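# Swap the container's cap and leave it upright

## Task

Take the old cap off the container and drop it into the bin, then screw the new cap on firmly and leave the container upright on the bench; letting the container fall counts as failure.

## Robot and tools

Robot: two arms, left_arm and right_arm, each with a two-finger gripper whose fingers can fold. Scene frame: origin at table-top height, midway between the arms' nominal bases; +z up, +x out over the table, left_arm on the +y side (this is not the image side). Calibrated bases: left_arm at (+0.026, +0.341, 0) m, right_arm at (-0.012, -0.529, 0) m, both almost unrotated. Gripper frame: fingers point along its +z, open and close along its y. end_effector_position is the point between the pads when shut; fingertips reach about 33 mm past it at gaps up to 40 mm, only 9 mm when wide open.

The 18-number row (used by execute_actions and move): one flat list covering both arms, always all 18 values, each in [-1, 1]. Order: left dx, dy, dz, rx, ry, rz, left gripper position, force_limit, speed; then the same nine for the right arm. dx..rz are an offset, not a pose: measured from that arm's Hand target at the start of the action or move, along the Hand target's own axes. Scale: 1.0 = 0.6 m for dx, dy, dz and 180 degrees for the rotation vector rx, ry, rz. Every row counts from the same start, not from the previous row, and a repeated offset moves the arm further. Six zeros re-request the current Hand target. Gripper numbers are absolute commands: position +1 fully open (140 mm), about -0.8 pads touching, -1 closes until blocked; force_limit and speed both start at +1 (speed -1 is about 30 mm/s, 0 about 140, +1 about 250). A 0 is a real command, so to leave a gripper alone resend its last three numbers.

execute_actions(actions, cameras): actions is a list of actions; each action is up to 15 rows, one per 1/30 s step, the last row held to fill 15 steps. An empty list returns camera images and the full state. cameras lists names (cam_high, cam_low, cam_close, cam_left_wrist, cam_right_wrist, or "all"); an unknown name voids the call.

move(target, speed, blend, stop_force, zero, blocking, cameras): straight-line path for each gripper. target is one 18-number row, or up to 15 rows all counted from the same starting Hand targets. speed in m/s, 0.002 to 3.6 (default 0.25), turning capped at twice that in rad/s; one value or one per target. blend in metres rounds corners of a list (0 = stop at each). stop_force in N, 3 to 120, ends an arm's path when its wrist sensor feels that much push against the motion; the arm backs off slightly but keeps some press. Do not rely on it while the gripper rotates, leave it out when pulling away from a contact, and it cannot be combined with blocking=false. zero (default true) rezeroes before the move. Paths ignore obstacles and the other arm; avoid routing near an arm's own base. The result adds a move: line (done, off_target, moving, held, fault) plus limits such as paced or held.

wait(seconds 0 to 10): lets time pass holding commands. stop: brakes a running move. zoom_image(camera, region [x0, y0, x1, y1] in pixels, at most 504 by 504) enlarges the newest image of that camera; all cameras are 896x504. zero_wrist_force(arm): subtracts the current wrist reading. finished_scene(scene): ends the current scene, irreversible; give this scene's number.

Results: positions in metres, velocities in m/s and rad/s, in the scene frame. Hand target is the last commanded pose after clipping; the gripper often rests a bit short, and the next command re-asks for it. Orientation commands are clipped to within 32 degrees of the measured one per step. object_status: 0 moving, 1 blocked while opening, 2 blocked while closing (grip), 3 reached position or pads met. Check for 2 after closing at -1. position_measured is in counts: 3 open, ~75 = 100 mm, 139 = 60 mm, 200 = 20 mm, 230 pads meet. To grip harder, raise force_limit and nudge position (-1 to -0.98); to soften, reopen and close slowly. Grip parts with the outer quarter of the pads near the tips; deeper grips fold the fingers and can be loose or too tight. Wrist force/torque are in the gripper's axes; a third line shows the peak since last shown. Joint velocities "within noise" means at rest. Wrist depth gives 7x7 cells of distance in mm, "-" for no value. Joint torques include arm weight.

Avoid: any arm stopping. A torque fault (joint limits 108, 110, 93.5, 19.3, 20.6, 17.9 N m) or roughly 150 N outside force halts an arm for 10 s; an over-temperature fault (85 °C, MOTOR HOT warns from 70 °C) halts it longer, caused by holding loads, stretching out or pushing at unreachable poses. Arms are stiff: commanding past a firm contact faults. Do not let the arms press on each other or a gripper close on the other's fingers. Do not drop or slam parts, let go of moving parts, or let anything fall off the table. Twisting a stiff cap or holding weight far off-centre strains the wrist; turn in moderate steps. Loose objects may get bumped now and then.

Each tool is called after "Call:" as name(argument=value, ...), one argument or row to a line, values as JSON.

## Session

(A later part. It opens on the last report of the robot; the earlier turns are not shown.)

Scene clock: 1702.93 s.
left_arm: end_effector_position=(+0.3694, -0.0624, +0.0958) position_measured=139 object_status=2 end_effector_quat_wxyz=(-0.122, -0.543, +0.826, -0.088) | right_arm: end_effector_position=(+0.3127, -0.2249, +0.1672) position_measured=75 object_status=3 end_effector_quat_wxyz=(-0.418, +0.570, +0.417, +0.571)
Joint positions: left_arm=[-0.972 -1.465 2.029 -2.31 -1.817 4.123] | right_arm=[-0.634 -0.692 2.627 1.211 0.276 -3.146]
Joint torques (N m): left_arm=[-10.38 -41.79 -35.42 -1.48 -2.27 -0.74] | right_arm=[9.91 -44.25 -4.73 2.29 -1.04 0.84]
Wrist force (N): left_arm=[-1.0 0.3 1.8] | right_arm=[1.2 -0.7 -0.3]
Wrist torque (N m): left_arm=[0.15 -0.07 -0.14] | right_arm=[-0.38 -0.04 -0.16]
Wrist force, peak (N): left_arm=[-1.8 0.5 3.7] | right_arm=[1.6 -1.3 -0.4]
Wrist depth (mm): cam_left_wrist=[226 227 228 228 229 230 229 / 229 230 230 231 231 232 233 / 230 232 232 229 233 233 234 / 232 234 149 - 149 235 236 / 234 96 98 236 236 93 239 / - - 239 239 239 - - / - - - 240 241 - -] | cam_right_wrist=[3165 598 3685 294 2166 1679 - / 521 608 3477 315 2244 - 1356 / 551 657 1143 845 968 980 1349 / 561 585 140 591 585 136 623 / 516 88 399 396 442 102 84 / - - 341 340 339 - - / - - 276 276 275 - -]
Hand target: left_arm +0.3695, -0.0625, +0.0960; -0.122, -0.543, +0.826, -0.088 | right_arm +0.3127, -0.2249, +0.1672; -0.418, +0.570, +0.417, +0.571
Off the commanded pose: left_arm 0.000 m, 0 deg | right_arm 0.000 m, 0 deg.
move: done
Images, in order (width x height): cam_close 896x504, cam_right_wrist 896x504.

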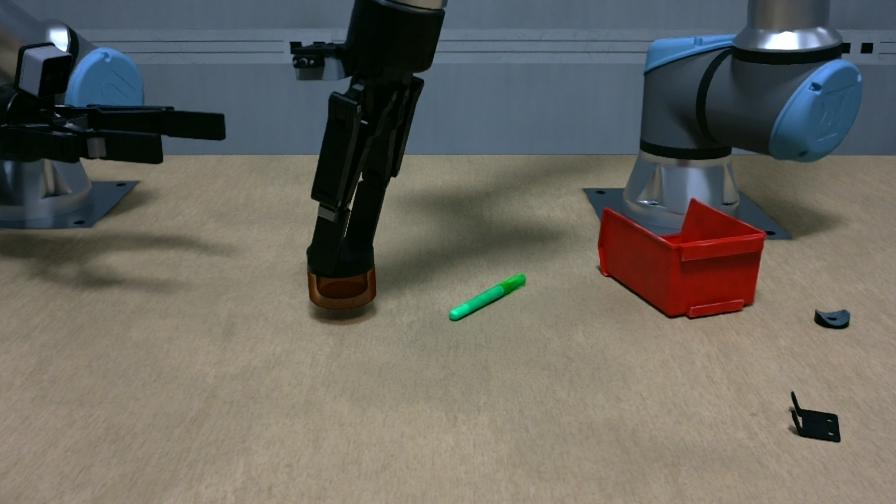

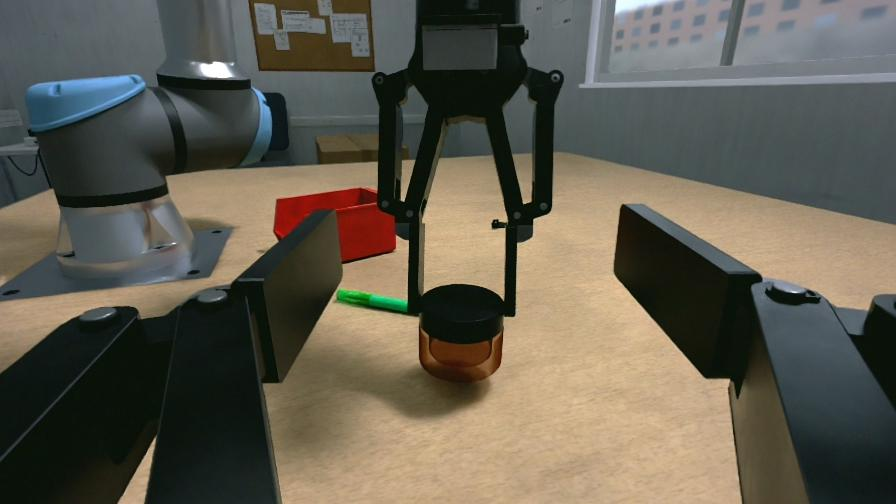

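Call:
move(
  target=[-0.0124, 0.0005, 0.0398, 0, 0, 0, -0.98, 1, -1, 0, 0, 0, 0, 0, 0, 0.43, -0.5, -0.8],
  speed=0.015,
  stop_force=4,
  cameras=["cam_close", "cam_right_wrist"],
)

Call:
zoom_image(
  camera="cam_close",
  region=[250, 170, 450, 370],
)

Call:
zoom_image(
  camera="cam_right_wrist",
  region=[360, 250, 560, 430],
)

Scene clock: 1714.13 s.
left_arm: end_effector_position=(+0.3695, -0.0625, +0.0769) position_measured=139 object_status=2 end_effector_quat_wxyz=(-0.122, -0.543, +0.826, -0.088) | right_arm: end_effector_position=(+0.3127, -0.2249, +0.1672) position_measured=75 object_status=3 end_effector_quat_wxyz=(-0.418, +0.570, +0.417, +0.571)
Joint positions: left_arm=[-0.972 -1.437 2.055 -2.365 -1.817 4.123] | right_arm=[-0.634 -0.692 2.627 1.211 0.276 -3.146]
Joint torques (N m): left_arm=[-4.6 -41.96 -31.88 -0.24 0.48 -0.64] | right_arm=[9.95 -43.11 -3.1 2.18 -0.91 0.67]
Wrist force (N): left_arm=[0.3 -0.4 -0.8] | right_arm=[1.6 -0.8 -0.2]
Wrist torque (N m): left_arm=[0.24 -0.06 -0.09] | right_arm=[-0.40 -0.11 -0.16]
Wrist force, peak (N): left_arm=[0.3 2.8 -13.5] | right_arm=[1.9 -1.2 -0.4]
Wrist depth (mm): cam_left_wrist=[209 208 209 210 211 211 212 / 210 211 210 212 212 213 213 / 211 213 213 208 215 214 215 / 213 214 148 164 148 216 217 / 215 97 97 217 217 93 218 / - - 217 218 219 - - / - - - 220 220 - -] | cam_right_wrist=[3165 592 3741 295 - - - / 519 611 4184 321 - 1563 - / 545 673 1170 327 980 964 - / 601 627 140 582 538 136 620 / 518 88 395 341 440 102 84 / - - 341 340 337 - - / - - 276 275 275 - -]
Hand target: left_arm +0.3695, -0.0625, +0.0769; -0.122, -0.543, +0.826, -0.088 (not the last commanded pose) | right_arm +0.3127, -0.2249, +0.1672; -0.418, +0.570, +0.417, +0.571
Off the commanded pose: left_arm 0.006 m, 0 deg | right_arm 0.000 m, 0 deg.
move: contact (left_arm)
Images, in order (width x height): cam_close 896x504, cam_right_wrist 896x504.

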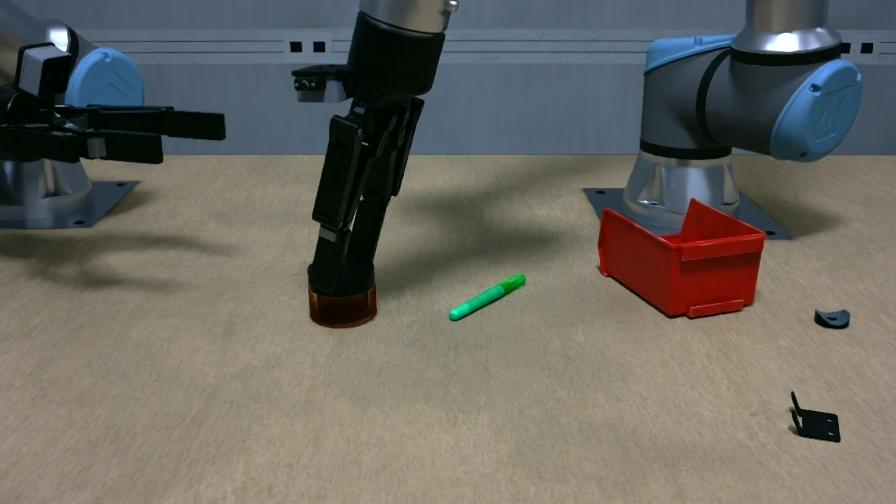

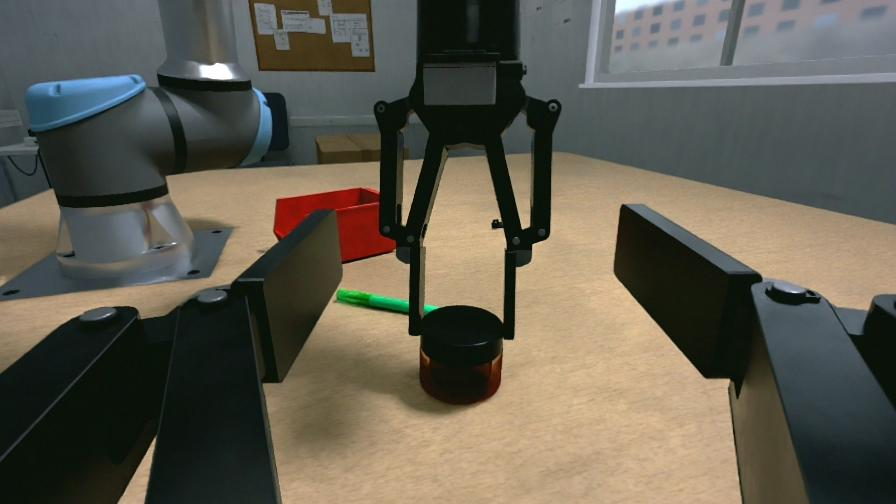

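Scaled by 2.520.

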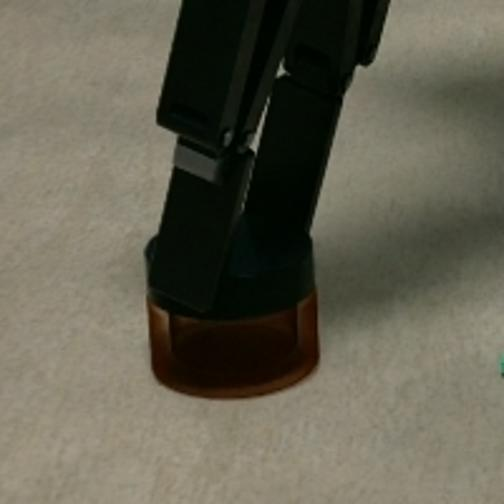

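Scaled by 2.520.

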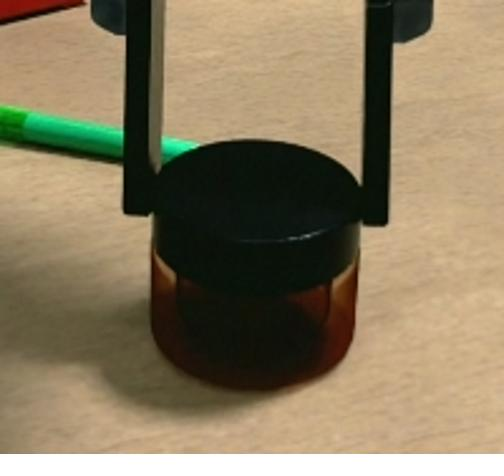

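Call:
move(
  target=[
    [0, 0, 0, 0, 0, 0, 0.43, -0.5, -1, 0, 0, 0, 0, 0, 0, 0.43, -0.5, -0.8],
    [0, 0, -0.1, 0, 0, 0, 0.43, -0.5, -1, 0, 0, 0, 0, 0, 0, 0.43, -0.5, -0.8],
    [0, 0, -0.28, 0, 0, 0, 0.43, -0.5, -1, 0, 0, 0, 0, 0, 0, 0.43, -0.5, -0.8],
  ],
  speed=[0.05, 0.05, 0.2],
  blend=[0, 0.02, 0],
  cameras=["cam_close", "cam_right_wrist", "cam_left_wrist", "cam_high"],
)

Call:
zoom_image(
  camera="cam_close",
  region=[280, 230, 400, 350],
)

Call:
zoom_image(
  camera="cam_right_wrist",
  region=[390, 270, 530, 430],
)

Scene clock: 1726.87 s.
left_arm: end_effector_position=(+0.3873, -0.0159, +0.2373) position_measured=75 object_status=3 end_effector_quat_wxyz=(-0.122, -0.543, +0.826, -0.088) | right_arm: end_effector_position=(+0.3127, -0.2249, +0.1672) position_measured=75 object_status=3 end_effector_quat_wxyz=(-0.418, +0.570, +0.417, +0.571)
Joint positions: left_arm=[-0.881 -1.63 1.803 -1.897 -1.831 4.215] | right_arm=[-0.634 -0.692 2.627 1.211 0.276 -3.146]
Joint torques (N m): left_arm=[-10.35 -14.07 -18.16 -3.81 0.27 -0.41] | right_arm=[9.6 -41.76 -1.65 2.18 -0.97 0.59]
Wrist force (N): left_arm=[-0.5 0.1 0.5] | right_arm=[1.4 -0.8 -0.1]
Wrist torque (N m): left_arm=[0.09 -0.07 -0.14] | right_arm=[-0.40 -0.08 -0.16]
Wrist force, peak (N): left_arm=[-0.5 0.2 -2.5] | right_arm=[1.7 -1.0 -0.7]
Wrist depth (mm): cam_left_wrist=[367 368 369 369 371 370 372 / 369 369 370 373 373 375 374 / 375 371 375 378 376 378 381 / 375 375 378 379 377 381 380 / 380 95 380 384 383 104 384 / - - 382 382 387 - - / - - 388 390 390 - -] | cam_right_wrist=[3382 625 3578 3336 314 1714 1159 / 521 607 3165 4841 - 1944 - / 545 690 1403 1127 1097 988 - / 554 595 140 633 630 136 622 / 515 88 398 395 439 102 84 / - - 339 339 339 - - / - - 278 275 274 - -]
Hand target: left_arm +0.3873, -0.0159, +0.2373; -0.122, -0.543, +0.826, -0.088 | right_arm +0.3127, -0.2249, +0.1672; -0.418, +0.570, +0.417, +0.571
Off the commanded pose: left_arm 0.000 m, 0 deg | right_arm 0.000 m, 0 deg.
move: done
Images, in order (width x height): cam_high 896x504, cam_close 896x504, cam_left_wrist 896x504, cam_right_wrist 896x504.

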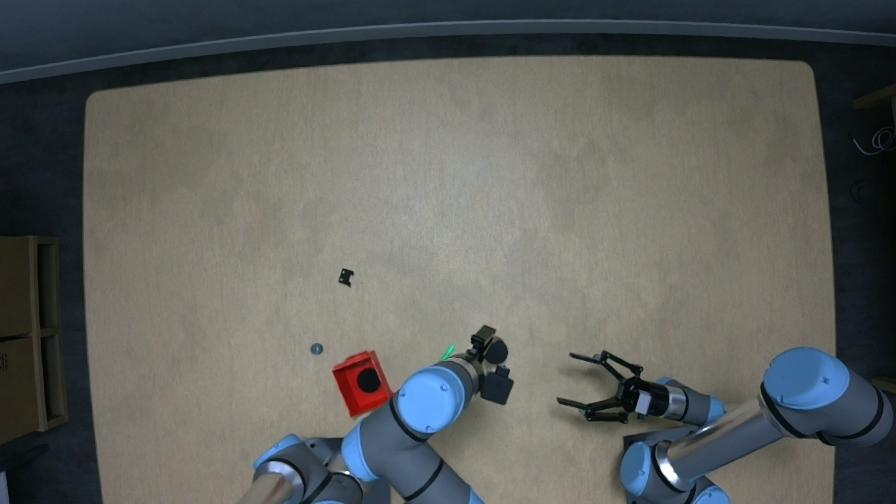

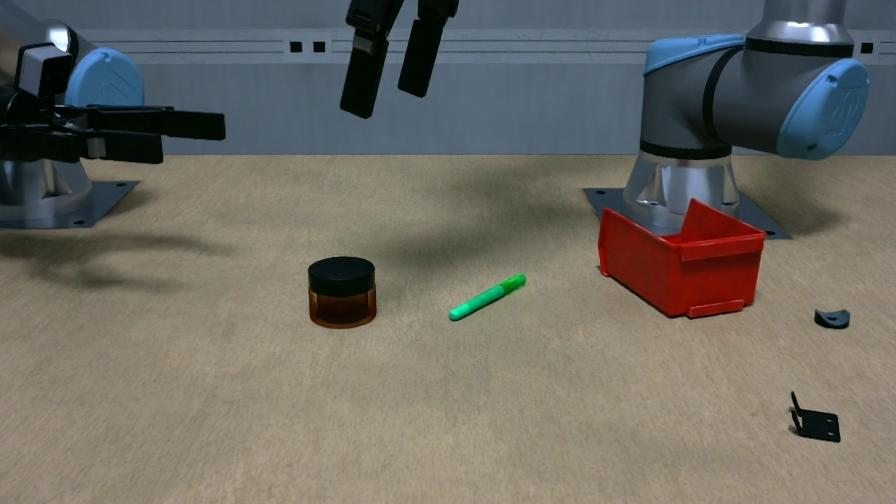

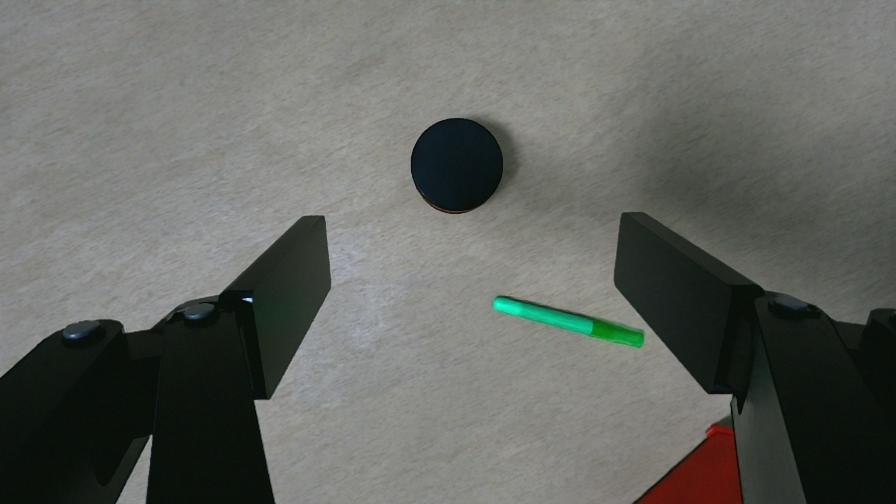

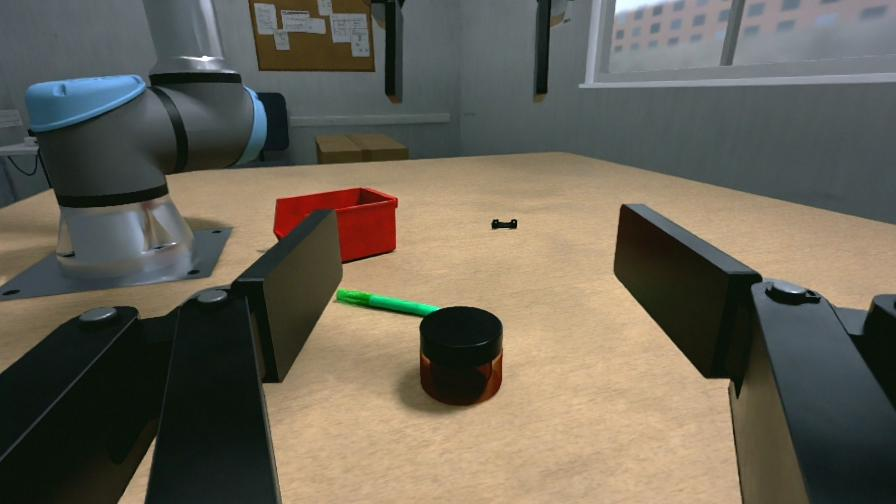

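Scaled by 4.200.

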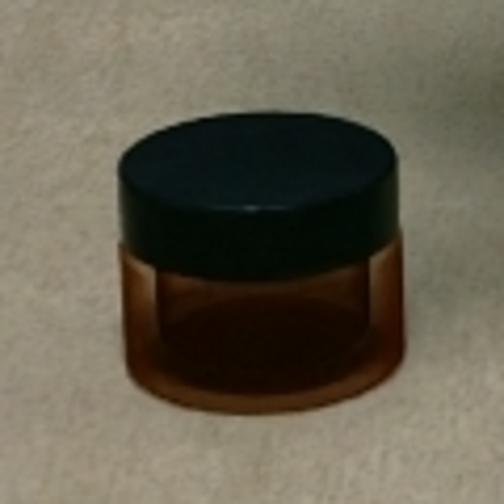

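Scaled by 3.150.

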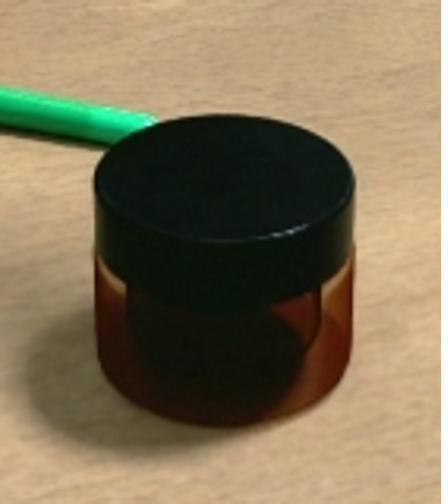

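Call:
finished_scene(
  scene=1,
)

The scene is finished: the task was done.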